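# Move the green block into the blue tray

## Task

Get the green block into the blue tray, with the robot still upright and not leaning at the end; a fall or tilt counts as failure. Nothing may be knocked or carried outside the work area.

## Robot and tools

ROBOT. A Rainbow Robotics RB-Y1: a two-wheel differential base with two rear casters, a folding torso (ankle, knee, hip, then a yawing chest), a pan/tilt head and two 7-joint arms with parallel grippers. Each wrist has a camera case sticking out sideways that can collide. Cameras: head_camera (896x504), left_wrist_camera and right_wrist_camera (644x364). The base is 0.58 m wide, extends 0.10 m ahead of the wheel axle and 0.57 m behind it, and turning in place sweeps a 0.58 m radius.

FRAMES. Base frame: origin on the floor between the drive wheels, x forward, y left, z up, metres. left_hand and right_hand are printed in it: the point between the finger pads, 0.03 m short of the tips; fingers point along the hand's -z, close along its x. chest is also in the base frame. base_odometry is relative to the starting base pose (heading in rad, left positive) and counts wheel turns only, so slip shows as travel.

TOOL move. Every key except cameras and blocking belongs to the action. Allowed combinations: base and/or joints (optionally with min_time_s or contact_limits); target alone or with min_time_s; or contact_limits alone. No action just reports state and images.
- base: one velocity command for the whole robot: {"x_m_s", "turn_rad_s", "for_s"}. Velocities, not positions. x_m_s forward speed, 0.005 to 1.5 either sign or 0; turn_rad_s leftward turn rate, 0.02 to 1.509 either sign or 0; for_s duration 0.1 to 5 s. Omitted velocities are 0. No sideways motion. Distance is roughly speed times for_s (acceleration 0.4 m/s², 0.5 rad/s² turning), and the base coasts to a stop afterward.
- joints: a map of joint name to absolute target (rad, grippers in m), for any subset of the torso, both arms, grippers and head. Ranges: torso_squat_rad 0 to 1.2, torso_shift_rad -0.3 to 0.6, torso_pitch_rad -0.2 to 1.4 (positive leans forward), torso_yaw_rad -1.5 to 1.5 (left positive; lift both arms out first); shoulder pitch ±2.356 (negative swings forward); left_shoulder_roll_rad 0 to 3.141, right_shoulder_roll_rad -3.141 to 0 (away from the body); shoulder yaw ±2.094; elbows -2.617 to 0.01 (negative bends); forearm roll ±3.141; wrist pitch -1.57 to 1.919; hand roll ±2.705; left_gripper_m and right_gripper_m 0 to 0.1 opening; head_pan_rad ±0.523, head_tilt_rad -0.35 to 1.57 (positive looks down). Torso combos must also hold: squat+shift<=1.52, squat-shift+pitch<=1.57, shift+0.5pitch-0.4squat<=0.7, shift+0.3pitch-0.5squat<=0.39.
- target: an absolute pose for one hand: side "left" or "right", x, y, z in metres in the base frame (-3 to 3), quat_wxyz as the hand lines print it. Solved once into joint angles, so the hand follows an arc; break long moves into short steps. Must not be sent while another move runs.
- min_time_s: 0.1 to 8, the minimum duration for the arm, head and torso motions.
- contact_limits: gripper current limit in mA per gripper (left_gripper_m, right_gripper_m), 200 to 672.5, persists until changed; starts at 672.5.
- cameras: list of names or ["all"]; blocking: true (default, waits for rest) or false (returns in about 0.5 s).

OTHER TOOLS. wait(seconds 0 to 10, cameras) lets time pass and returns early once running motions stop. stop(cameras) brakes everything. zoom_image(camera, region [x0,y0,x1,y1] pixels, max 504 each side) magnifies the latest image. read_manual gives licences only. finished_scene ends the scene for good; the block must stay in the tray without the robot.

RESULTS. The move line reads done or the worst status. Per-motion statuses: done, moving, off_target (rested away from target, may still push), reached/short/refused for hand targets (reached = within 10 mm and 2 degrees), not_followed (arm held back by the self-collision check, shown as joint command not followed), contact_stop (torso only), time_out, limit_stop_at_<name> (a built-in guard), torque_fault, limit_stop_at_motor_heat. A refusal or an unasked stop cancels the rest of the reply's move/wait/finished_scene calls. A stop on one joint halts its whole group (torso, left arm, right arm). on_its_own lists uncommanded behaviour. lidar_m: 12 distances at 0.23 m height, sector 1 ahead then counter-clockwise, "-" for nothing. motor_effort: wheel load in percent, peak in brackets; over about 30 at rest suggests pushing. Wrist force/torque are raw and offset. wheel_motors_off is 1 after a stalled wheel shuts the motors down for 2 s.

GRASPING. Command an opening at least 0.005 m narrower than the block; the gripper then squeezes and usually says off_target, which is fine. Lower contact_limits softens the grip.

AVOID. Fast bending or rising with arms reaching forward, loaded, or while braking a drive can tip the robot. Never drive into furniture; the base keeps pushing and can tip or spin wheels. Keep arms apart (about 0.5 rad shoulder roll outward) and never press or close a gripper on the other arm; a hard press ends the scene. Joint contact torque at the load limits (61.6 N m shoulders, 31.6 elbow, 22 wrist joints) causes a 10 s torque fault; motors over 80 °C lock an arm for 30 to 60 s. Don't drop the block from height, slam, or push things off the work area. Thinking time also advances the scene.

Each tool is called after "Request:" as name(argument=value, ...), one argument or row to a line, values as JSON.

## Session

Request:
move(
  cameras=["all"],
)

Scene clock: 0.00 s.
Joint torques (N m): no reading
External joint torques (N m): no reading
Motor temperatures (°C): left_arm=[32 37 31 34 38 37 36] | right_arm=[37 33 35 34 38 42 43]
Wrist force (N): no reading
Wrist torque (N m): no reading
Wrist force, peak (N): no reading
base_odometry: x=+0.000 y=+0.000 heading=+0.000
lidar_m: 2.28 2.33 1.80 1.77 2.44 2.84 2.83 2.96 2.04 2.03 2.78 2.49
base_status: not commanded
joint_positions: torso_squat_rad=+0.350 torso_shift_rad=+0.000 torso_pitch_rad=+0.000 torso_yaw_rad=+0.000 left_shoulder_pitch_rad=+0.042 left_shoulder_roll_rad=+0.017 left_shoulder_yaw_rad=+0.012 left_elbow_rad=-0.250 left_forearm_roll_rad=-0.003 left_wrist_pitch_rad=+0.027 left_hand_roll_rad=-0.020 left_gripper_m=+0.100 right_shoulder_pitch_rad=-0.040 right_shoulder_roll_rad=-0.022 right_shoulder_yaw_rad=+0.003 right_elbow_rad=-0.122 right_forearm_roll_rad=-0.022 right_wrist_pitch_rad=-0.035 right_hand_roll_rad=-0.040 right_gripper_m=+0.100 head_pan_rad=+0.000 head_tilt_rad=+0.400
joint_status: not commanded
wheel_motors_off: 0
motor_effort: left_wheel=+1 right_wheel=+1
chest: x=-0.2280 y=-0.0004 z=+1.2475 quat_wxyz=(+1.000, +0.000, +0.000, +0.000) (m; base frame)
left_hand: x=-0.1428 y=+0.2353 z=+0.5671 quat_wxyz=(+0.996, +0.011, -0.092, +0.000) (m; base frame)
right_hand: x=-0.1321 y=-0.2358 z=+0.5692 quat_wxyz=(+0.995, -0.008, -0.097, -0.022) (m; base frame)
pictures: head_camera, left_wrist_camera, right_wrist_camera

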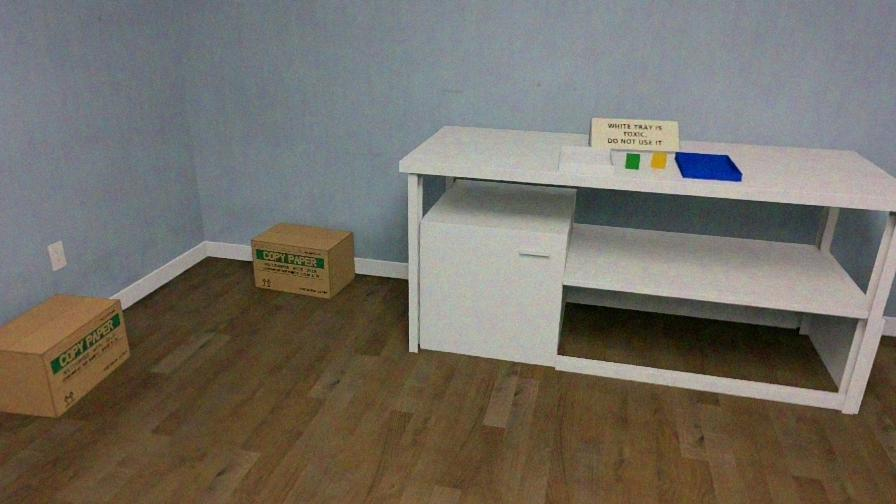

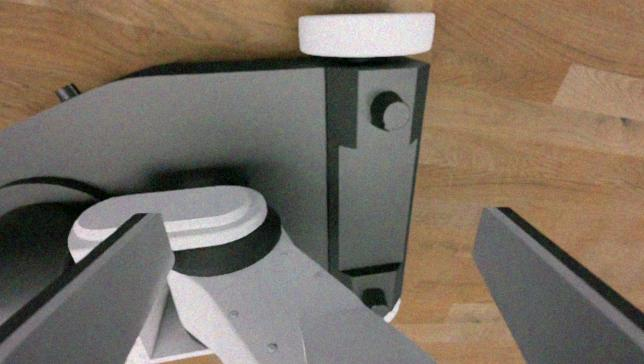

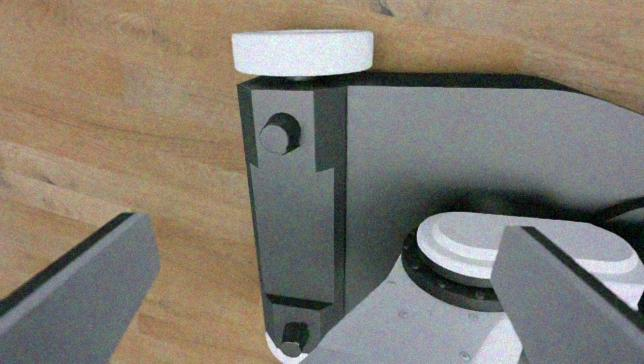

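Request:
zoom_image(
  camera="head_camera",
  region=[530, 100, 760, 230],
)

Scaled by 2.191 from the camera's 896x504 image, which has a finer 1280x720 frame.

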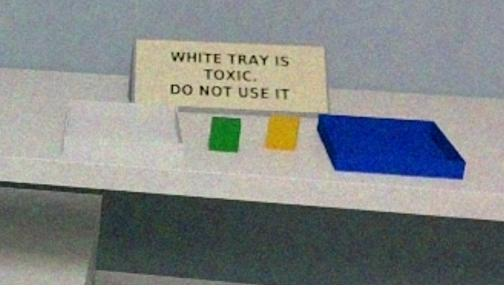

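Request:
move(
  base={"turn_rad_s": -0.35, "for_s": 0.78},
  joints={"head_tilt_rad": 0.5},
)

Request:
move(
  base={"x_m_s": 0.45, "for_s": 3.88},
)

Request:
move(
  base={"turn_rad_s": 0.15, "for_s": 0.47},
  joints={"torso_pitch_rad": 0.3, "torso_shift_rad": 0.1, "head_tilt_rad": 0.5},
  cameras=["head_camera"],
)

Scene clock: 31.77 s.
Joint torques (N m): left_arm=[-1.58 -0.13 -0.01 -1 -0.02 -0.62 -0.02] | right_arm=[-3.29 -1.96 -0.1 -0.42 0.08 -0.33 -0.12]
External joint torques (N m): left_arm=[0.12 -0.79 -0.07 0.03 -0.02 -0.15 -0.01] | right_arm=[-0.75 -0.83 -0.08 0.06 0.04 0.1 -0.13]
Wrist force (N): left_arm=[-1.9 -0.1 -6.9] | right_arm=[-2.9 -0.9 -3.5]
Wrist torque (N m): left_arm=[-0.01 -0.14 0.04] | right_arm=[-0.12 0.01 0.20]
Wrist force, peak (N): left_arm=[-2.0 -0.1 -7.0] | right_arm=[-3.0 -0.9 -3.7]
move: done
base_odometry: x=+0.000 y=+0.000 heading=-0.268
lidar_m: 2.30 2.35 2.28 1.77 1.93 2.94 2.83 2.92 2.63 2.03 2.53 2.50
base_status: done (sent for 0.77 of 0.77 s)
joint_positions: torso_squat_rad=+0.350 torso_shift_rad=+0.000 torso_pitch_rad=+0.000 torso_yaw_rad=+0.000 left_shoulder_pitch_rad=+0.042 left_shoulder_roll_rad=+0.017 left_shoulder_yaw_rad=+0.012 left_elbow_rad=-0.250 left_forearm_roll_rad=-0.003 left_wrist_pitch_rad=+0.027 left_hand_roll_rad=-0.020 left_gripper_m=+0.100 right_shoulder_pitch_rad=-0.040 right_shoulder_roll_rad=-0.022 right_shoulder_yaw_rad=+0.003 right_elbow_rad=-0.122 right_forearm_roll_rad=-0.022 right_wrist_pitch_rad=-0.035 right_hand_roll_rad=-0.040 right_gripper_m=+0.100 head_pan_rad=+0.000 head_tilt_rad=+0.500
joint_status: all done
wheel_motors_off: 0
motor_effort: left_wheel=+15(40) right_wheel=+4(22)
chest: x=-0.2280 y=-0.0004 z=+1.2475 quat_wxyz=(+1.000, +0.000, +0.000, +0.000) (m; base frame)
left_hand: x=-0.1428 y=+0.2353 z=+0.5671 quat_wxyz=(+0.996, +0.011, -0.092, +0.000) (m; base frame)
right_hand: x=-0.1321 y=-0.2358 z=+0.5692 quat_wxyz=(+0.995, -0.008, -0.097, -0.022) (m; base frame)
pictures: none

Scene clock: 37.17 s.
Joint torques (N m): left_arm=[-1.24 -0.1 0.14 -0.81 -0.07 -0.54 -0.02] | right_arm=[-2.78 -1.55 0.07 -0.44 0.28 -0.43 -0.07]
External joint torques (N m): left_arm=[0.46 -0.76 0.08 0.21 -0.07 -0.07 -0.01] | right_arm=[-0.24 -0.43 0.09 0.04 0.24 0 -0.08]
Wrist force (N): left_arm=[-2.0 -0.2 -6.8] | right_arm=[-2.9 -0.8 -3.5]
Wrist torque (N m): left_arm=[0.00 -0.14 0.05] | right_arm=[-0.13 0.02 0.19]
Wrist force, peak (N): left_arm=[-2.1 -0.3 -7.0] | right_arm=[-3.5 -1.0 -3.5]
move: done
base_odometry: x=+1.678 y=-0.461 heading=-0.268
lidar_m: 0.68 0.59 0.77 1.88 2.23 2.63 4.56 3.58 2.50 2.38 1.10 1.29
base_status: done (sent for 3.87 of 3.87 s)
joint_positions: torso_squat_rad=+0.350 torso_shift_rad=+0.000 torso_pitch_rad=+0.000 torso_yaw_rad=+0.000 left_shoulder_pitch_rad=+0.042 left_shoulder_roll_rad=+0.017 left_shoulder_yaw_rad=+0.012 left_elbow_rad=-0.250 left_forearm_roll_rad=-0.003 left_wrist_pitch_rad=+0.027 left_hand_roll_rad=-0.020 left_gripper_m=+0.100 right_shoulder_pitch_rad=-0.040 right_shoulder_roll_rad=-0.022 right_shoulder_yaw_rad=+0.003 right_elbow_rad=-0.122 right_forearm_roll_rad=-0.022 right_wrist_pitch_rad=-0.035 right_hand_roll_rad=-0.040 right_gripper_m=+0.100 head_pan_rad=+0.000 head_tilt_rad=+0.500
joint_status: not commanded
wheel_motors_off: 0
motor_effort: left_wheel=-7(46) right_wheel=+6(37)
chest: x=-0.2280 y=-0.0004 z=+1.2475 quat_wxyz=(+1.000, +0.000, +0.000, +0.000) (m; base frame)
left_hand: x=-0.1427 y=+0.2353 z=+0.5671 quat_wxyz=(+0.996, +0.011, -0.092, +0.000) (m; base frame)
right_hand: x=-0.1320 y=-0.2358 z=+0.5692 quat_wxyz=(+0.995, -0.008, -0.097, -0.022) (m; base frame)
pictures: none

Scene clock: 39.00 s.
Joint torques (N m): left_arm=[7.13 0.03 -0.03 2.04 -0.04 -0.06 -0.01] | right_arm=[5.56 -1.11 -0.61 2.76 0.14 0.21 -0.11]
External joint torques (N m): left_arm=[0.63 -0.72 -0.15 -0.16 -0.04 -0.18 -0.02] | right_arm=[-0.21 -0.14 -0.47 0.11 0.18 0.06 -0.11]
Wrist force (N): left_arm=[-0.2 -0.2 -6.8] | right_arm=[-1.2 -0.5 -3.8]
Wrist torque (N m): left_arm=[-0.01 -0.05 0.03] | right_arm=[-0.15 0.10 0.21]
Wrist force, peak (N): left_arm=[-1.7 -0.1 -7.0] | right_arm=[-3.1 -0.8 -3.6]
move: done
base_odometry: x=+1.678 y=-0.461 heading=-0.200
lidar_m: 0.57 0.58 0.82 1.88 2.23 3.11 4.55 2.73 2.45 2.37 1.09 1.26
base_status: done (sent for 0.47 of 0.47 s)
joint_positions: torso_squat_rad=+0.350 torso_shift_rad=+0.100 torso_pitch_rad=+0.300 torso_yaw_rad=+0.000 left_shoulder_pitch_rad=+0.042 left_shoulder_roll_rad=+0.017 left_shoulder_yaw_rad=+0.012 left_elbow_rad=-0.250 left_forearm_roll_rad=-0.003 left_wrist_pitch_rad=+0.027 left_hand_roll_rad=-0.020 left_gripper_m=+0.100 right_shoulder_pitch_rad=-0.040 right_shoulder_roll_rad=-0.022 right_shoulder_yaw_rad=+0.003 right_elbow_rad=-0.122 right_forearm_roll_rad=-0.022 right_wrist_pitch_rad=-0.035 right_hand_roll_rad=-0.040 right_gripper_m=+0.100 head_pan_rad=+0.000 head_tilt_rad=+0.500
joint_status: all done
wheel_motors_off: 0
motor_effort: left_wheel=-22(37) right_wheel=+5(34)
chest: x=-0.0709 y=-0.0004 z=+1.2304 quat_wxyz=(+0.989, +0.000, +0.149, +0.000) (m; base frame)
left_hand: x=-0.1907 y=+0.2353 z=+0.5552 quat_wxyz=(+0.998, +0.011, +0.058, -0.001) (m; base frame)
right_hand: x=-0.1796 y=-0.2357 z=+0.5540 quat_wxyz=(+0.998, -0.011, +0.053, -0.020) (m; base frame)
pictures: head_camera
camera_calibration:
head_camera: T_world_to_cam=[[0.0312925, -0.999471, 0.00886955, -0.0170254], [-0.700699, -0.0282646, -0.712897, 1.07167], [0.712771, 0.0160934, -0.701213, 0.922926], [0, 0, 0, 1]] pos_world=[0.0936185, -0.00157896, 1.41131]

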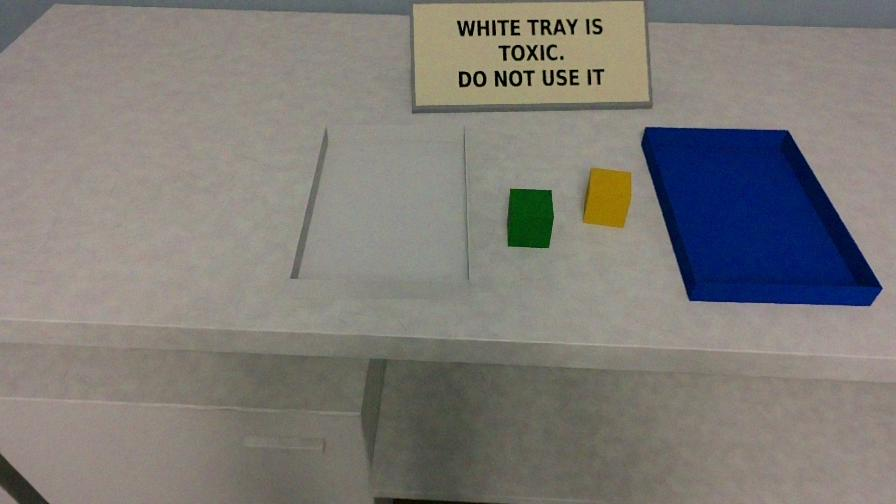

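Request:
move(
  target={"side": "right", "x": 0.345, "y": -0.092, "z": 1.0, "quat_wxyz": [1, 0, 0, 0]},
  min_time_s=2,
)

Request:
move(
  base={"x_m_s": 0.25, "for_s": 1.52},
  joints={"head_tilt_rad": 0.75},
  cameras=["all"],
)

Scene clock: 64.30 s.
Joint torques (N m): left_arm=[7.46 -0.01 0.18 2.13 -0.06 0 -0.04] | right_arm=[-21.43 -7.37 -6.45 -5.62 0.19 -0.31 -0.05]
External joint torques (N m): left_arm=[0.96 -0.76 0.06 -0.07 -0.06 -0.12 -0.04] | right_arm=[-1.5 -1.74 1.04 -0.29 -0.02 -0.3 -0.05]
Wrist force (N): left_arm=[-0.2 -0.1 -6.7] | right_arm=[-1.8 -0.8 -4.3]
Wrist torque (N m): left_arm=[-0.02 -0.04 0.03] | right_arm=[-0.08 0.11 0.25]
Wrist force, peak (N): left_arm=[-0.2 -0.3 -7.0] | right_arm=[-1.4 -1.9 -4.8]
move: done
base_odometry: x=+1.678 y=-0.461 heading=-0.200
lidar_m: 0.59 0.58 0.84 1.89 2.24 3.11 4.56 2.71 2.45 2.36 1.09 1.27
base_status: not commanded
joint_positions: torso_squat_rad=+0.350 torso_shift_rad=+0.100 torso_pitch_rad=+0.300 torso_yaw_rad=+0.000 left_shoulder_pitch_rad=+0.042 left_shoulder_roll_rad=+0.017 left_shoulder_yaw_rad=+0.012 left_elbow_rad=-0.250 left_forearm_roll_rad=-0.003 left_wrist_pitch_rad=+0.027 left_hand_roll_rad=-0.020 left_gripper_m=+0.100 right_shoulder_pitch_rad=-1.154 right_shoulder_roll_rad=-0.522 right_shoulder_yaw_rad=+0.595 right_elbow_rad=-1.575 right_forearm_roll_rad=-0.924 right_wrist_pitch_rad=+1.919 right_hand_roll_rad=-0.953 right_gripper_m=+0.100 head_pan_rad=+0.000 head_tilt_rad=+0.500
joint_status: all done
wheel_motors_off: 0
motor_effort: left_wheel=-22(23) right_wheel=+5(6)
chest: x=-0.0709 y=-0.0004 z=+1.2304 quat_wxyz=(+0.989, +0.000, +0.149, +0.000) (m; base frame)
left_hand: x=-0.1907 y=+0.2353 z=+0.5552 quat_wxyz=(+0.998, +0.011, +0.058, -0.001) (m; base frame)
right_hand: x=+0.3450 y=-0.0919 z=+1.0001 quat_wxyz=(+1.000, +0.000, +0.000, +0.000) (m; base frame)
right_hand_status: reached (checked arc, planned for 2.0 s): 0 mm and 0.0 deg off.
pictures: none

Scene clock: 66.80 s.
Joint torques (N m): left_arm=[7.4 0.04 0.04 2.32 0.01 0.06 -0.01] | right_arm=[-21.75 -7.67 -7.19 -5.72 0.4 -0.19 -0.04]
External joint torques (N m): left_arm=[0.91 -0.71 -0.08 0.12 0.01 -0.06 -0.02] | right_arm=[-1.82 -2.04 0.31 -0.39 0.18 -0.18 -0.04]
Wrist force (N): left_arm=[-0.1 -0.2 -6.8] | right_arm=[-1.9 -0.7 -4.2]
Wrist torque (N m): left_arm=[-0.01 -0.02 0.03] | right_arm=[-0.08 0.11 0.25]
Wrist force, peak (N): left_arm=[-0.4 -0.2 -6.9] | right_arm=[-2.0 -0.9 -4.4]
move: done
base_odometry: x=+2.054 y=-0.537 heading=-0.199
lidar_m: 0.49 0.22 0.27 0.74 1.96 2.92 4.93 2.83 2.47 0.98 1.04 0.87
base_status: done (sent for 1.53 of 1.53 s)
joint_positions: torso_squat_rad=+0.350 torso_shift_rad=+0.100 torso_pitch_rad=+0.300 torso_yaw_rad=+0.000 left_shoulder_pitch_rad=+0.042 left_shoulder_roll_rad=+0.017 left_shoulder_yaw_rad=+0.012 left_elbow_rad=-0.250 left_forearm_roll_rad=-0.003 left_wrist_pitch_rad=+0.027 left_hand_roll_rad=-0.020 left_gripper_m=+0.100 right_shoulder_pitch_rad=-1.154 right_shoulder_roll_rad=-0.522 right_shoulder_yaw_rad=+0.595 right_elbow_rad=-1.575 right_forearm_roll_rad=-0.924 right_wrist_pitch_rad=+1.919 right_hand_roll_rad=-0.953 right_gripper_m=+0.100 head_pan_rad=+0.000 head_tilt_rad=+0.750
joint_status: all done
wheel_motors_off: 0
motor_effort: left_wheel=+2(38) right_wheel=-5(24)
chest: x=-0.0709 y=-0.0004 z=+1.2304 quat_wxyz=(+0.989, +0.000, +0.149, +0.000) (m; base frame)
left_hand: x=-0.1906 y=+0.2353 z=+0.5552 quat_wxyz=(+0.998, +0.011, +0.058, -0.001) (m; base frame)
right_hand: x=+0.3450 y=-0.0919 z=+1.0000 quat_wxyz=(+1.000, +0.000, +0.000, +0.000) (m; base frame)
pictures: head_camera, left_wrist_camera, right_wrist_camera
camera_calibration:
head_camera: T_world_to_cam=[[0.0324628, -0.999473, 0.000938851, -0.00581101], [-0.85528, -0.0282654, -0.517395, 0.796552], [0.517149, 0.0159931, -0.855746, 1.14339], [0, 0, 0, 1]] pos_world=[0.0901636, -0.00157933, 1.39059]
left_wrist_camera: T_world_to_cam=[[0.992722, -0.0229223, -0.118226, 0.256261], [0.0334577, -0.890574, 0.453606, -0.0109227], [-0.115687, -0.45426, -0.883326, 0.654713], [0, 0, 0, 1]] pos_world=[-0.178289, 0.293557, 0.613576]
right_wrist_camera: T_world_to_cam=[[-0.998912, -0.034804, -0.0310288, 0.370953], [-0.0449178, 0.896821, 0.440108, -0.310941], [0.0125097, 0.441023, -0.897408, 1.00791], [0, 0, 0, 1]] pos_world=[0.343974, -0.152744, 1.05287]

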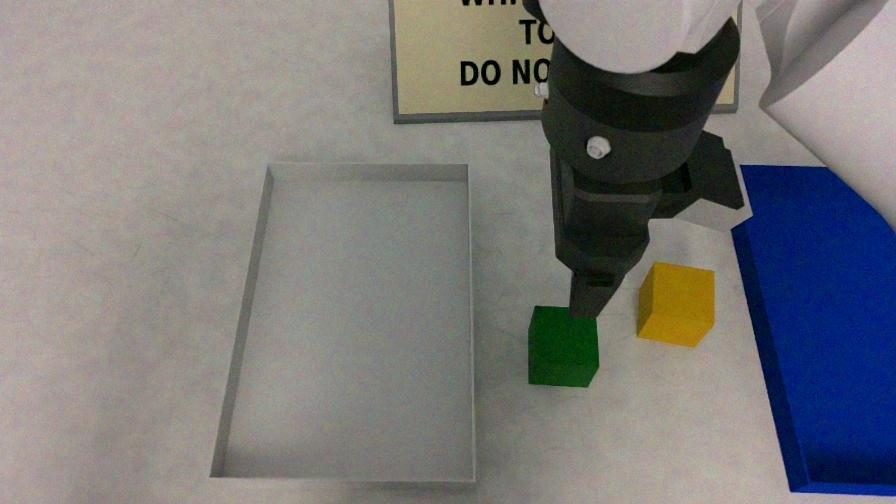

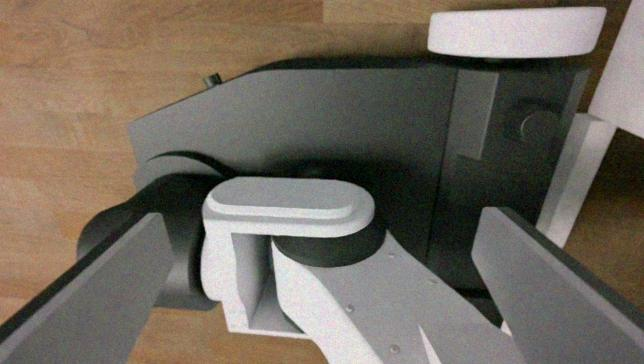

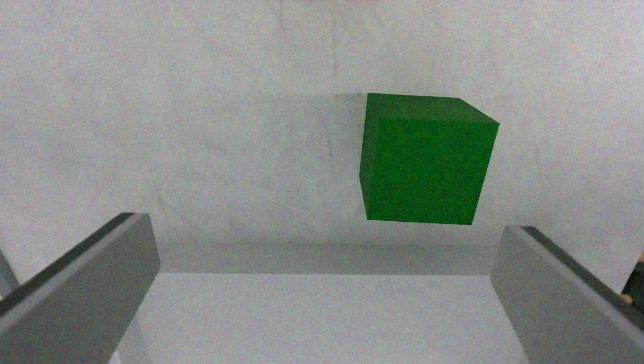

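Request:
move(
  target={"side": "right", "x": 0.294, "y": -0.083, "z": 0.94, "quat_wxyz": [1, 0, 0, 0]},
  cameras=["head_camera", "right_wrist_camera"],
)

Scene clock: 80.87 s.
Joint torques (N m): left_arm=[7.09 0.05 0.02 2.09 -0.07 -0.03 -0.04] | right_arm=[-20.63 -4.6 -8.02 -6.3 0.56 -0.15 0.14]
External joint torques (N m): left_arm=[0.59 -0.7 -0.1 -0.1 -0.07 -0.15 -0.05] | right_arm=[-3.41 -0.57 -0.8 -0.37 0.35 -0.15 0.14]
Wrist force (N): left_arm=[-0.1 -0.2 -6.8] | right_arm=[-1.8 -0.7 -4.3]
Wrist torque (N m): left_arm=[-0.01 -0.03 0.03] | right_arm=[-0.12 0.10 0.24]
Wrist force, peak (N): left_arm=[0.0 0.0 -6.9] | right_arm=[-2.9 -0.4 -5.1]
move: done
base_odometry: x=+2.054 y=-0.537 heading=-0.199
lidar_m: 0.49 0.23 0.27 0.75 1.94 2.91 4.94 2.83 2.47 0.98 1.03 0.87
base_status: not commanded
joint_positions: torso_squat_rad=+0.350 torso_shift_rad=+0.100 torso_pitch_rad=+0.300 torso_yaw_rad=+0.000 left_shoulder_pitch_rad=+0.042 left_shoulder_roll_rad=+0.017 left_shoulder_yaw_rad=+0.012 left_elbow_rad=-0.250 left_forearm_roll_rad=-0.003 left_wrist_pitch_rad=+0.027 left_hand_roll_rad=-0.020 left_gripper_m=+0.100 right_shoulder_pitch_rad=-0.973 right_shoulder_roll_rad=-0.512 right_shoulder_yaw_rad=+0.691 right_elbow_rad=-1.734 right_forearm_roll_rad=-0.830 right_wrist_pitch_rad=+1.845 right_hand_roll_rad=-1.048 right_gripper_m=+0.100 head_pan_rad=+0.000 head_tilt_rad=+0.750
joint_status: all done
wheel_motors_off: 0
motor_effort: left_wheel=+4(4) right_wheel=-4(5)
chest: x=-0.0709 y=-0.0004 z=+1.2304 quat_wxyz=(+0.989, +0.000, +0.149, +0.000) (m; base frame)
left_hand: x=-0.1907 y=+0.2353 z=+0.5552 quat_wxyz=(+0.998, +0.011, +0.058, -0.001) (m; base frame)
right_hand: x=+0.2933 y=-0.0831 z=+0.9406 quat_wxyz=(+1.000, +0.000, +0.001, +0.001) (m; base frame)
right_hand_status: reached (checked arc, planned for 0.5 s): 1 mm and 0.1 deg off.
pictures: head_camera, right_wrist_camera
camera_calibration:
head_camera: T_world_to_cam=[[0.0324628, -0.999473, 0.000938851, -0.00581101], [-0.85528, -0.0282654, -0.517395, 0.796552], [0.517149, 0.0159931, -0.855746, 1.14339], [0, 0, 0, 1]] pos_world=[0.0901636, -0.00157933, 1.39059]
right_wrist_camera: T_world_to_cam=[[-0.998933, -0.0361216, -0.0287906, 0.315562], [-0.0451163, 0.896683, 0.440369, -0.295225], [0.00990921, 0.441198, -0.897355, 0.952109], [0, 0, 0, 1]] pos_world=[0.292471, -0.143947, 0.993473]

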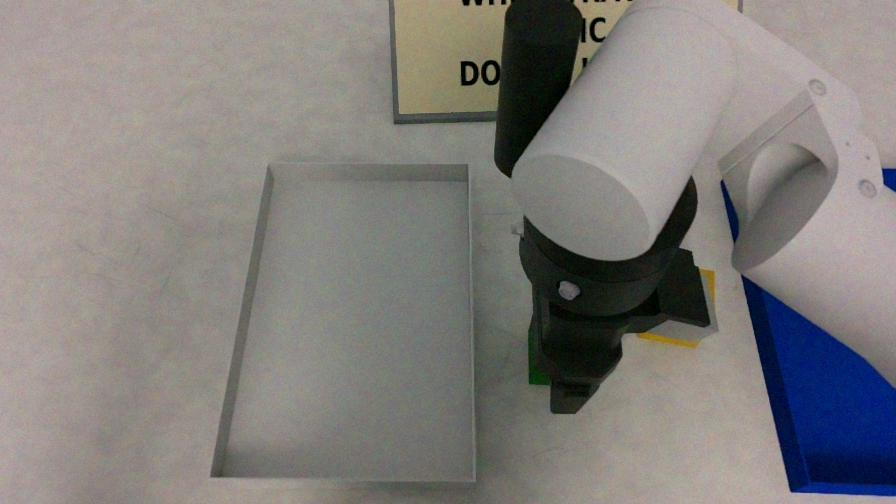

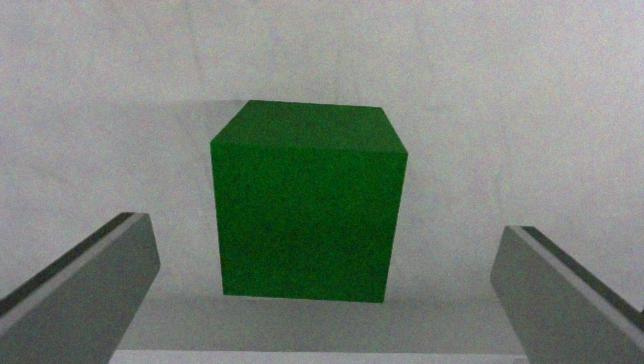

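Request:
move(
  target={"side": "right", "x": 0.296, "y": -0.084, "z": 0.888, "quat_wxyz": [1, 0, 0, 0]},
  min_time_s=1.2,
  cameras=["right_wrist_camera"],
)

Request:
move(
  joints={"right_gripper_m": 0.04},
  contact_limits={"right_gripper_m": 450},
  cameras=["head_camera", "right_wrist_camera"],
)

Scene clock: 91.63 s.
Joint torques (N m): left_arm=[7.02 0.07 0.04 2.13 -0.13 -0.04 0] | right_arm=[-3.79 0.63 2.38 0.82 1.63 -4.11 -0.42]
External joint torques (N m): left_arm=[0.56 -0.68 -0.08 -0.05 -0.13 -0.16 0] | right_arm=[13.15 4.3 9.26 7.16 1.4 -4.09 -0.42]
Wrist force (N): left_arm=[-0.3 -0.2 -6.6] | right_arm=[-3.0 -12.9 53.9]
Wrist torque (N m): left_arm=[-0.01 -0.05 0.03] | right_arm=[-0.06 3.31 0.82]
Wrist force, peak (N): left_arm=[0.1 -0.3 -7.0] | right_arm=[-3.2 -14.1 59.6]
move: done
base_odometry: x=+2.054 y=-0.537 heading=-0.199
lidar_m: 0.48 0.21 0.27 0.73 1.95 2.89 4.94 2.85 2.47 0.99 1.04 0.87
base_status: not commanded
joint_positions: torso_squat_rad=+0.350 torso_shift_rad=+0.099 torso_pitch_rad=+0.299 torso_yaw_rad=+0.000 left_shoulder_pitch_rad=+0.042 left_shoulder_roll_rad=+0.017 left_shoulder_yaw_rad=+0.012 left_elbow_rad=-0.250 left_forearm_roll_rad=-0.003 left_wrist_pitch_rad=+0.027 left_hand_roll_rad=-0.020 left_gripper_m=+0.100 right_shoulder_pitch_rad=-0.921 right_shoulder_roll_rad=-0.483 right_shoulder_yaw_rad=+0.745 right_elbow_rad=-1.612 right_forearm_roll_rad=-0.749 right_wrist_pitch_rad=+1.701 right_hand_roll_rad=-0.984 right_gripper_m=+0.100 head_pan_rad=+0.000 head_tilt_rad=+0.750
joint_status: all done
wheel_motors_off: 0
motor_effort: left_wheel=+3(4) right_wheel=-3(5)
chest: x=-0.0717 y=-0.0004 z=+1.2305 quat_wxyz=(+0.989, +0.000, +0.149, +0.000) (m; base frame)
left_hand: x=-0.1905 y=+0.2352 z=+0.5552 quat_wxyz=(+0.998, +0.011, +0.058, -0.002) (m; base frame)
right_hand: x=+0.2970 y=-0.0842 z=+0.8911 quat_wxyz=(+1.000, +0.000, -0.003, +0.000) (m; base frame)
right_hand_status: reached (checked arc, planned for 1.2 s): 3 mm and 0.4 deg off.
pictures: right_wrist_camera
camera_calibration:
right_wrist_camera: T_world_to_cam=[[-0.998677, -0.0349747, -0.0377012, 0.325802], [-0.0480186, 0.896612, 0.440206, -0.271289], [0.0184073, 0.441434, -0.897105, 0.905414], [0, 0, 0, 1]] pos_world=[0.295677, -0.145045, 0.943958]

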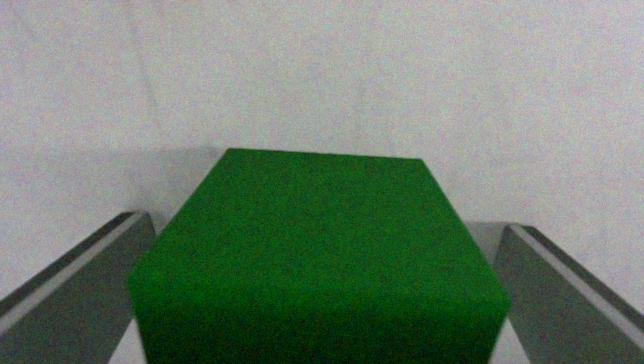

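Scene clock: 92.83 s.
Joint torques (N m): left_arm=[6.99 0.02 -0.1 2.07 -0.11 -0.04 -0.05] | right_arm=[-6.44 -6.78 0.28 2.19 5.08 -3.52 -0.31]
External joint torques (N m): left_arm=[0.54 -0.73 -0.22 -0.11 -0.11 -0.16 -0.05] | right_arm=[10.48 -3.15 7.15 8.54 4.85 -3.51 -0.31]
Wrist force (N): left_arm=[-0.2 -0.2 -6.8] | right_arm=[-16.8 -1.7 46.2]
Wrist torque (N m): left_arm=[0.00 -0.03 0.04] | right_arm=[0.26 2.00 0.28]
Wrist force, peak (N): left_arm=[-0.2 -0.1 -6.9] | right_arm=[-18.8 -12.3 55.1]
move: off_target
base_odometry: x=+2.054 y=-0.537 heading=-0.199
lidar_m: 0.48 0.23 0.28 0.75 1.96 2.92 4.94 2.84 2.47 0.99 1.04 0.87
base_status: not commanded
joint_positions: torso_squat_rad=+0.350 torso_shift_rad=+0.099 torso_pitch_rad=+0.298 torso_yaw_rad=+0.000 left_shoulder_pitch_rad=+0.042 left_shoulder_roll_rad=+0.017 left_shoulder_yaw_rad=+0.012 left_elbow_rad=-0.250 left_forearm_roll_rad=-0.003 left_wrist_pitch_rad=+0.027 left_hand_roll_rad=-0.020 left_gripper_m=+0.100 right_shoulder_pitch_rad=-0.920 right_shoulder_roll_rad=-0.481 right_shoulder_yaw_rad=+0.745 right_elbow_rad=-1.612 right_forearm_roll_rad=-0.750 right_wrist_pitch_rad=+1.701 right_hand_roll_rad=-0.984 right_gripper_m=+0.049 head_pan_rad=+0.000 head_tilt_rad=+0.750
joint_status: right_gripper_m off_target (ended at +0.049, target +0.040)
wheel_motors_off: 0
motor_effort: left_wheel=+5(5) right_wheel=-3(4)
contact_limits: right_gripper_m 450 mA
chest: x=-0.0718 y=-0.0004 z=+1.2305 quat_wxyz=(+0.989, +0.000, +0.149, +0.000) (m; base frame)
left_hand: x=-0.1905 y=+0.2352 z=+0.5552 quat_wxyz=(+0.998, +0.011, +0.058, -0.002) (m; base frame)
right_hand: x=+0.2961 y=-0.0831 z=+0.8910 quat_wxyz=(+1.000, +0.001, -0.003, +0.001) (m; base frame)
pictures: head_camera, right_wrist_camera
camera_calibration:
head_camera: T_world_to_cam=[[0.0324089, -0.999474, 0.00107677, -0.00596006], [-0.854446, -0.0282651, -0.518771, 0.797578], [0.518528, 0.0158928, -0.854913, 1.14306], [0, 0, 0, 1]] pos_world=[0.0889695, -0.00157971, 1.39099]
right_wrist_camera: T_world_to_cam=[[-0.998676, -0.0363671, -0.0363763, 0.323677], [-0.048717, 0.895677, 0.442029, -0.273781], [0.0165061, 0.443216, -0.896263, 0.904834], [0, 0, 0, 1]] pos_world=[0.294975, -0.144046, 0.943762]

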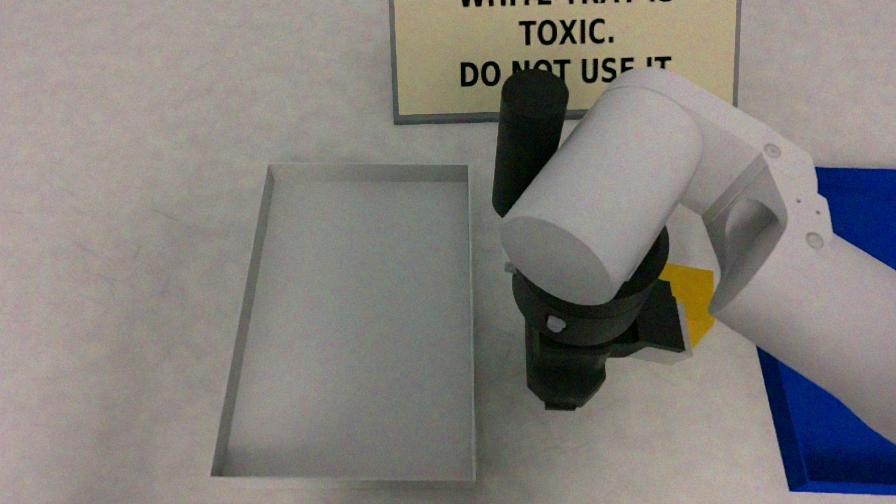

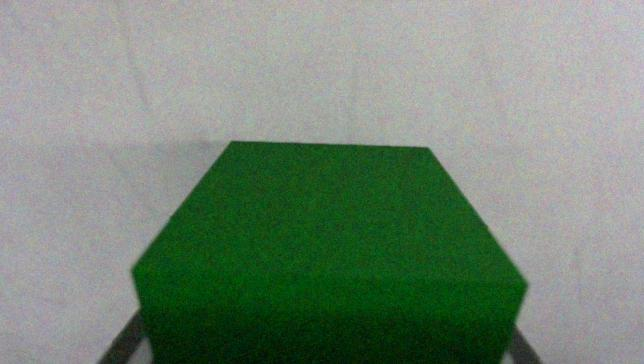

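Request:
move(
  target={"side": "right", "x": 0.296, "y": -0.084, "z": 0.99, "quat_wxyz": [1, 0, 0, 0]},
  min_time_s=1.2,
)

Request:
move(
  target={"side": "right", "x": 0.33, "y": -0.38, "z": 0.99, "quat_wxyz": [1, 0, 0, 0]},
  min_time_s=1.8,
  cameras=["head_camera", "right_wrist_camera"],
)

Scene clock: 103.20 s.
Joint torques (N m): left_arm=[7.03 0.08 0.11 2.2 -0.04 -0.03 -0.09] | right_arm=[-20.94 -6.99 -9.49 -5.81 0.16 0.26 -0.16]
External joint torques (N m): left_arm=[0.54 -0.67 -0.01 0 -0.04 -0.15 -0.1] | right_arm=[-2.96 -2.13 -1.63 -0.75 -0.04 0.26 -0.16]
Wrist force (N): left_arm=[-0.2 -0.2 -6.9] | right_arm=[-2.2 -0.9 -4.9]
Wrist torque (N m): left_arm=[-0.01 -0.05 0.02] | right_arm=[-0.05 0.07 0.28]
Wrist force, peak (N): left_arm=[-0.2 -0.3 -7.0] | right_arm=[-16.9 -1.6 46.5]
move: done
base_odometry: x=+2.054 y=-0.537 heading=-0.199
lidar_m: 0.47 0.23 0.28 0.75 1.95 2.91 4.95 2.84 2.45 0.97 1.04 0.87
base_status: not commanded
joint_positions: torso_squat_rad=+0.350 torso_shift_rad=+0.100 torso_pitch_rad=+0.300 torso_yaw_rad=+0.000 left_shoulder_pitch_rad=+0.042 left_shoulder_roll_rad=+0.017 left_shoulder_yaw_rad=+0.012 left_elbow_rad=-0.250 left_forearm_roll_rad=-0.003 left_wrist_pitch_rad=+0.027 left_hand_roll_rad=-0.020 left_gripper_m=+0.100 right_shoulder_pitch_rad=-1.078 right_shoulder_roll_rad=-0.568 right_shoulder_yaw_rad=+0.679 right_elbow_rad=-1.795 right_forearm_roll_rad=-0.968 right_wrist_pitch_rad=+1.919 right_hand_roll_rad=-1.128 right_gripper_m=+0.049 head_pan_rad=+0.000 head_tilt_rad=+0.750
joint_status: all done
wheel_motors_off: 0
motor_effort: left_wheel=+4(6) right_wheel=-3(4)
contact_limits: right_gripper_m 450 mA
chest: x=-0.0709 y=-0.0004 z=+1.2304 quat_wxyz=(+0.989, +0.000, +0.149, +0.000) (m; base frame)
left_hand: x=-0.1906 y=+0.2353 z=+0.5552 quat_wxyz=(+0.998, +0.011, +0.058, -0.002) (m; base frame)
right_hand: x=+0.2965 y=-0.0839 z=+0.9887 quat_wxyz=(+1.000, +0.000, +0.001, +0.000) (m; base frame)
right_hand_status: reached (checked arc, planned for 1.2 s): 1 mm and 0.1 deg off.
pictures: none

Scene clock: 105.33 s.
Joint torques (N m): left_arm=[6.92 -0.07 0.26 2.17 -0.04 -0.01 0.02] | right_arm=[-14.3 -18.29 -11.47 -2.21 -0.01 -0.28 0.11]
External joint torques (N m): left_arm=[0.43 -0.83 0.14 -0.03 -0.04 -0.13 0.02] | right_arm=[-0.07 -1.98 -1.87 0.67 -0.25 -0.25 0.11]
Wrist force (N): left_arm=[0.0 -0.2 -6.6] | right_arm=[-1.7 -0.6 -5.0]
Wrist torque (N m): left_arm=[-0.01 -0.02 0.04] | right_arm=[-0.09 0.09 0.17]
Wrist force, peak (N): left_arm=[-0.2 -0.2 -6.9] | right_arm=[-1.3 -1.0 -5.5]
move: done
base_odometry: x=+2.054 y=-0.537 heading=-0.199
lidar_m: 0.48 0.22 0.26 0.74 1.95 2.92 4.93 2.83 2.44 0.98 1.04 0.87
base_status: not commanded
joint_positions: torso_squat_rad=+0.350 torso_shift_rad=+0.100 torso_pitch_rad=+0.300 torso_yaw_rad=+0.000 left_shoulder_pitch_rad=+0.042 left_shoulder_roll_rad=+0.017 left_shoulder_yaw_rad=+0.012 left_elbow_rad=-0.250 left_forearm_roll_rad=-0.003 left_wrist_pitch_rad=+0.027 left_hand_roll_rad=-0.020 left_gripper_m=+0.100 right_shoulder_pitch_rad=-0.731 right_shoulder_roll_rad=-1.194 right_shoulder_yaw_rad=+0.363 right_elbow_rad=-1.583 right_forearm_roll_rad=-1.234 right_wrist_pitch_rad=+1.622 right_hand_roll_rad=-0.388 right_gripper_m=+0.049 head_pan_rad=+0.000 head_tilt_rad=+0.750
joint_status: all done
wheel_motors_off: 0
motor_effort: left_wheel=+4(5) right_wheel=-2(4)
contact_limits: right_gripper_m 450 mA
chest: x=-0.0709 y=-0.0004 z=+1.2304 quat_wxyz=(+0.989, +0.000, +0.149, +0.000) (m; base frame)
left_hand: x=-0.1907 y=+0.2353 z=+0.5552 quat_wxyz=(+0.998, +0.011, +0.058, -0.001) (m; base frame)
right_hand: x=+0.3299 y=-0.3797 z=+0.9900 quat_wxyz=(+1.000, +0.000, +0.000, +0.000) (m; base frame)
right_hand_status: reached (checked arc, planned for 1.8 s): 0 mm and 0.1 deg off.
pictures: head_camera, right_wrist_camera
camera_calibration:
head_camera: T_world_to_cam=[[0.0324635, -0.999472, 0.000943393, -0.00581416], [-0.855209, -0.0282662, -0.517512, 0.796624], [0.517266, 0.0159935, -0.855675, 1.14333], [0, 0, 0, 1]] pos_world=[0.0900641, -0.00157933, 1.39059]
right_wrist_camera: T_world_to_cam=[[-0.998874, -0.0352298, -0.0317667, 0.346112], [-0.0456181, 0.897041, 0.439587, -0.0482404], [0.0130095, 0.440541, -0.897638, 1.12592], [0, 0, 0, 1]] pos_world=[0.328874, -0.440545, 1.04287]

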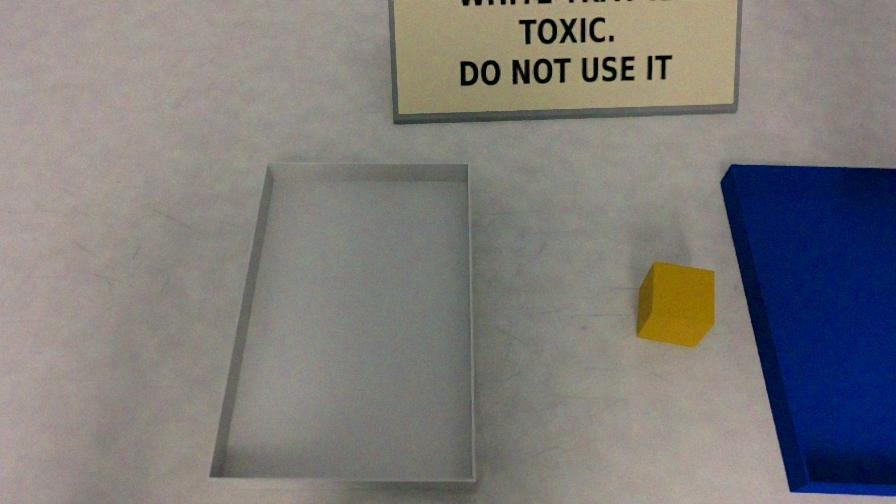

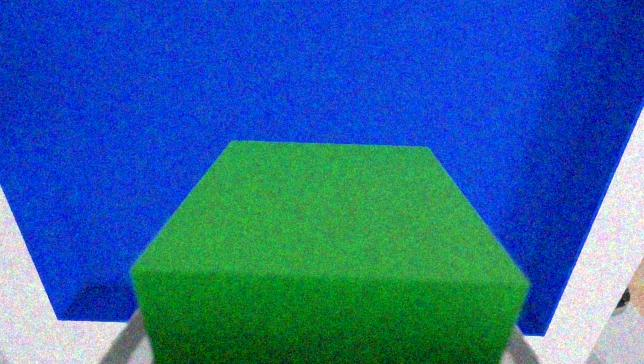

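Request:
move(
  target={"side": "right", "x": 0.335, "y": -0.375, "z": 0.9, "quat_wxyz": [1, 0, 0, 0]},
  min_time_s=1.5,
  cameras=["right_wrist_camera"],
)

Scene clock: 111.00 s.
Joint torques (N m): left_arm=[7.32 0.18 -0.04 2.13 -0.07 -0.01 0.04] | right_arm=[-15.09 -15.24 -7.67 -2.74 0.78 -0.4 0.23]
External joint torques (N m): left_arm=[0.83 -0.57 -0.16 -0.07 -0.07 -0.13 0.03] | right_arm=[-0.47 0.34 0.96 0.98 0.53 -0.37 0.23]
Wrist force (N): left_arm=[0.0 -0.2 -6.9] | right_arm=[-1.8 -1.0 -5.0]
Wrist torque (N m): left_arm=[-0.02 -0.02 0.03] | right_arm=[-0.04 0.09 0.09]
Wrist force, peak (N): left_arm=[-0.2 -0.2 -7.0] | right_arm=[-1.8 -0.8 -5.5]
move: done
base_odometry: x=+2.054 y=-0.537 heading=-0.199
lidar_m: 0.50 0.24 0.27 0.76 1.95 2.91 4.94 2.85 2.48 0.99 1.05 0.86
base_status: not commanded
joint_positions: torso_squat_rad=+0.350 torso_shift_rad=+0.100 torso_pitch_rad=+0.300 torso_yaw_rad=+0.000 left_shoulder_pitch_rad=+0.042 left_shoulder_roll_rad=+0.017 left_shoulder_yaw_rad=+0.012 left_elbow_rad=-0.250 left_forearm_roll_rad=-0.003 left_wrist_pitch_rad=+0.027 left_hand_roll_rad=-0.020 left_gripper_m=+0.100 right_shoulder_pitch_rad=-0.708 right_shoulder_roll_rad=-1.033 right_shoulder_yaw_rad=+0.462 right_elbow_rad=-1.393 right_forearm_roll_rad=-1.092 right_wrist_pitch_rad=+1.450 right_hand_roll_rad=-0.311 right_gripper_m=+0.049 head_pan_rad=+0.000 head_tilt_rad=+0.750
joint_status: all done
wheel_motors_off: 0
motor_effort: left_wheel=+5(5) right_wheel=-3(4)
contact_limits: right_gripper_m 450 mA
chest: x=-0.0709 y=-0.0004 z=+1.2304 quat_wxyz=(+0.989, +0.000, +0.149, +0.000) (m; base frame)
left_hand: x=-0.1906 y=+0.2353 z=+0.5552 quat_wxyz=(+0.998, +0.011, +0.058, -0.001) (m; base frame)
right_hand: x=+0.3350 y=-0.3750 z=+0.9004 quat_wxyz=(+1.000, +0.000, -0.001, +0.000) (m; base frame)
right_hand_status: reached (checked arc, planned for 1.5 s): 0 mm and 0.1 deg off.
pictures: right_wrist_camera
camera_calibration:
right_wrist_camera: T_world_to_cam=[[-0.998873, -0.0349715, -0.0320738, 0.348934], [-0.0455183, 0.897151, 0.439372, -0.0127078], [0.0134095, 0.440337, -0.897732, 1.04317], [0, 0, 0, 1]] pos_world=[0.333974, -0.435745, 0.953266]

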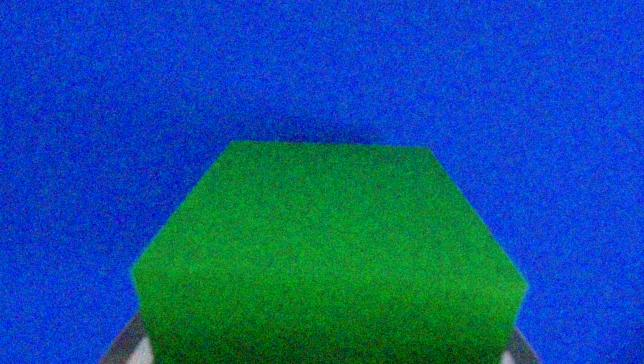

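Request:
move(
  target={"side": "right", "x": 0.335, "y": -0.375, "z": 0.8935, "quat_wxyz": [1, 0, 0, 0]},
  min_time_s=0.8,
)

Request:
move(
  joints={"right_gripper_m": 0.1},
)

Request:
move(
  target={"side": "right", "x": 0.335, "y": -0.375, "z": 1.02, "quat_wxyz": [1, 0, 0, 0]},
  min_time_s=1.5,
  cameras=["right_wrist_camera"],
)

Scene clock: 117.77 s.
Joint torques (N m): left_arm=[7.08 0.24 0.11 2.03 -0.07 0.01 0.04] | right_arm=[-14.58 -14.92 -7.29 -2.5 0.63 -0.45 0.11]
External joint torques (N m): left_arm=[0.59 -0.52 -0.01 -0.16 -0.07 -0.11 0.03] | right_arm=[0.06 0.6 1.23 1.25 0.39 -0.41 0.11]
Wrist force (N): left_arm=[-0.2 -0.1 -6.5] | right_arm=[-1.9 -0.9 -5.2]
Wrist torque (N m): left_arm=[-0.03 -0.05 0.02] | right_arm=[-0.05 0.09 0.10]
Wrist force, peak (N): left_arm=[0.0 -0.2 -7.0] | right_arm=[-1.9 -0.8 -5.3]
move: done
base_odometry: x=+2.054 y=-0.537 heading=-0.199
lidar_m: 0.49 0.22 0.28 0.74 1.96 2.92 4.94 2.83 2.46 0.99 1.04 0.87
base_status: not commanded
joint_positions: torso_squat_rad=+0.350 torso_shift_rad=+0.100 torso_pitch_rad=+0.300 torso_yaw_rad=+0.000 left_shoulder_pitch_rad=+0.042 left_shoulder_roll_rad=+0.017 left_shoulder_yaw_rad=+0.012 left_elbow_rad=-0.250 left_forearm_roll_rad=-0.003 left_wrist_pitch_rad=+0.027 left_hand_roll_rad=-0.020 left_gripper_m=+0.100 right_shoulder_pitch_rad=-0.708 right_shoulder_roll_rad=-1.021 right_shoulder_yaw_rad=+0.468 right_elbow_rad=-1.375 right_forearm_roll_rad=-1.084 right_wrist_pitch_rad=+1.437 right_hand_roll_rad=-0.302 right_gripper_m=+0.049 head_pan_rad=+0.000 head_tilt_rad=+0.750
joint_status: all done
wheel_motors_off: 0
motor_effort: left_wheel=+4(5) right_wheel=-3(4)
contact_limits: right_gripper_m 450 mA
chest: x=-0.0709 y=-0.0004 z=+1.2304 quat_wxyz=(+0.989, +0.000, +0.149, +0.000) (m; base frame)
left_hand: x=-0.1907 y=+0.2353 z=+0.5552 quat_wxyz=(+0.998, +0.011, +0.058, -0.001) (m; base frame)
right_hand: x=+0.3351 y=-0.3750 z=+0.8940 quat_wxyz=(+1.000, +0.000, +0.000, +0.000) (m; base frame)
right_hand_status: reached (checked arc, planned for 0.8 s): 0 mm and 0.0 deg off.
pictures: none

Scene clock: 118.83 s.
Joint torques (N m): left_arm=[7.01 -0.15 0.11 2.06 -0.09 0.07 0] | right_arm=[-14.49 -15.02 -7.47 -2.7 0.64 -0.48 0.12]
External joint torques (N m): left_arm=[0.52 -0.9 -0.01 -0.14 -0.09 -0.06 0] | right_arm=[0.15 0.51 1.06 1.04 0.4 -0.44 0.12]
Wrist force (N): left_arm=[-0.2 -0.3 -6.8] | right_arm=[-1.8 -1.1 -4.3]
Wrist torque (N m): left_arm=[0.00 -0.05 0.02] | right_arm=[-0.05 0.11 0.10]
Wrist force, peak (N): left_arm=[-0.1 -0.4 -6.9] | right_arm=[-1.9 -0.9 -5.1]
move: done
base_odometry: x=+2.054 y=-0.537 heading=-0.199
lidar_m: 0.49 0.22 0.28 0.73 1.97 2.92 4.95 2.84 2.45 0.98 1.05 0.86
base_status: not commanded
joint_positions: torso_squat_rad=+0.350 torso_shift_rad=+0.100 torso_pitch_rad=+0.300 torso_yaw_rad=+0.000 left_shoulder_pitch_rad=+0.042 left_shoulder_roll_rad=+0.017 left_shoulder_yaw_rad=+0.012 left_elbow_rad=-0.250 left_forearm_roll_rad=-0.003 left_wrist_pitch_rad=+0.027 left_hand_roll_rad=-0.020 left_gripper_m=+0.100 right_shoulder_pitch_rad=-0.708 right_shoulder_roll_rad=-1.021 right_shoulder_yaw_rad=+0.468 right_elbow_rad=-1.375 right_forearm_roll_rad=-1.084 right_wrist_pitch_rad=+1.437 right_hand_roll_rad=-0.302 right_gripper_m=+0.100 head_pan_rad=+0.000 head_tilt_rad=+0.750
joint_status: all done
wheel_motors_off: 0
motor_effort: left_wheel=+5(5) right_wheel=-3(3)
contact_limits: right_gripper_m 450 mA
chest: x=-0.0709 y=-0.0004 z=+1.2304 quat_wxyz=(+0.989, +0.000, +0.149, +0.000) (m; base frame)
left_hand: x=-0.1907 y=+0.2353 z=+0.5552 quat_wxyz=(+0.998, +0.011, +0.058, -0.001) (m; base frame)
right_hand: x=+0.3351 y=-0.3750 z=+0.8940 quat_wxyz=(+1.000, +0.000, +0.000, +0.000) (m; base frame)
pictures: none

Scene clock: 120.67 s.
Joint torques (N m): left_arm=[7.19 0.14 0.02 2.09 -0.04 0.01 -0.09] | right_arm=[-17.17 -18.38 -11.44 -3.17 0.1 0.1 -0.3]
External joint torques (N m): left_arm=[0.7 -0.62 -0.1 -0.11 -0.04 -0.12 -0.1] | right_arm=[-2.49 -2.26 -1.82 -0.45 -0.14 0.13 -0.3]
Wrist force (N): left_arm=[0.0 -0.2 -6.8] | right_arm=[-1.6 -0.7 -4.1]
Wrist torque (N m): left_arm=[-0.01 -0.03 0.04] | right_arm=[-0.09 0.12 0.30]
Wrist force, peak (N): left_arm=[-0.1 0.0 -7.0] | right_arm=[-2.2 -0.9 -4.5]
move: done
base_odometry: x=+2.054 y=-0.537 heading=-0.199
lidar_m: 0.49 0.22 0.29 0.75 1.93 2.92 4.94 2.85 2.44 0.99 1.04 0.86
base_status: not commanded
joint_positions: torso_squat_rad=+0.350 torso_shift_rad=+0.100 torso_pitch_rad=+0.300 torso_yaw_rad=+0.000 left_shoulder_pitch_rad=+0.042 left_shoulder_roll_rad=+0.017 left_shoulder_yaw_rad=+0.012 left_elbow_rad=-0.250 left_forearm_roll_rad=-0.003 left_wrist_pitch_rad=+0.027 left_hand_roll_rad=-0.020 left_gripper_m=+0.100 right_shoulder_pitch_rad=-0.790 right_shoulder_roll_rad=-1.211 right_shoulder_yaw_rad=+0.345 right_elbow_rad=-1.593 right_forearm_roll_rad=-1.267 right_wrist_pitch_rad=+1.696 right_hand_roll_rad=-0.407 right_gripper_m=+0.100 head_pan_rad=+0.000 head_tilt_rad=+0.750
joint_status: all done
wheel_motors_off: 0
motor_effort: left_wheel=+4(5) right_wheel=-3(4)
contact_limits: right_gripper_m 450 mA
chest: x=-0.0709 y=-0.0004 z=+1.2304 quat_wxyz=(+0.989, +0.000, +0.149, +0.000) (m; base frame)
left_hand: x=-0.1907 y=+0.2353 z=+0.5552 quat_wxyz=(+0.998, +0.011, +0.058, -0.001) (m; base frame)
right_hand: x=+0.3350 y=-0.3751 z=+1.0194 quat_wxyz=(+1.000, +0.000, +0.001, +0.000) (m; base frame)
right_hand_status: reached (checked arc, planned for 1.5 s): 1 mm and 0.1 deg off.
pictures: right_wrist_camera
camera_calibration:
right_wrist_camera: T_world_to_cam=[[-0.998933, -0.0356203, -0.0293859, 0.349803], [-0.0449182, 0.897139, 0.439459, -0.0652382], [0.0107095, 0.44031, -0.897782, 1.15108], [0, 0, 0, 1]] pos_world=[0.334172, -0.435846, 1.07237]

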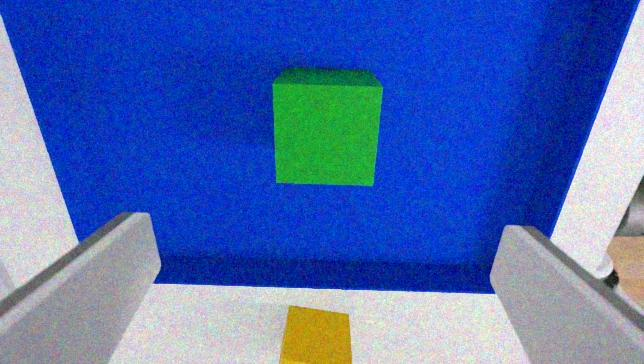

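Request:
finished_scene(
)

The scene is finished: the task was done.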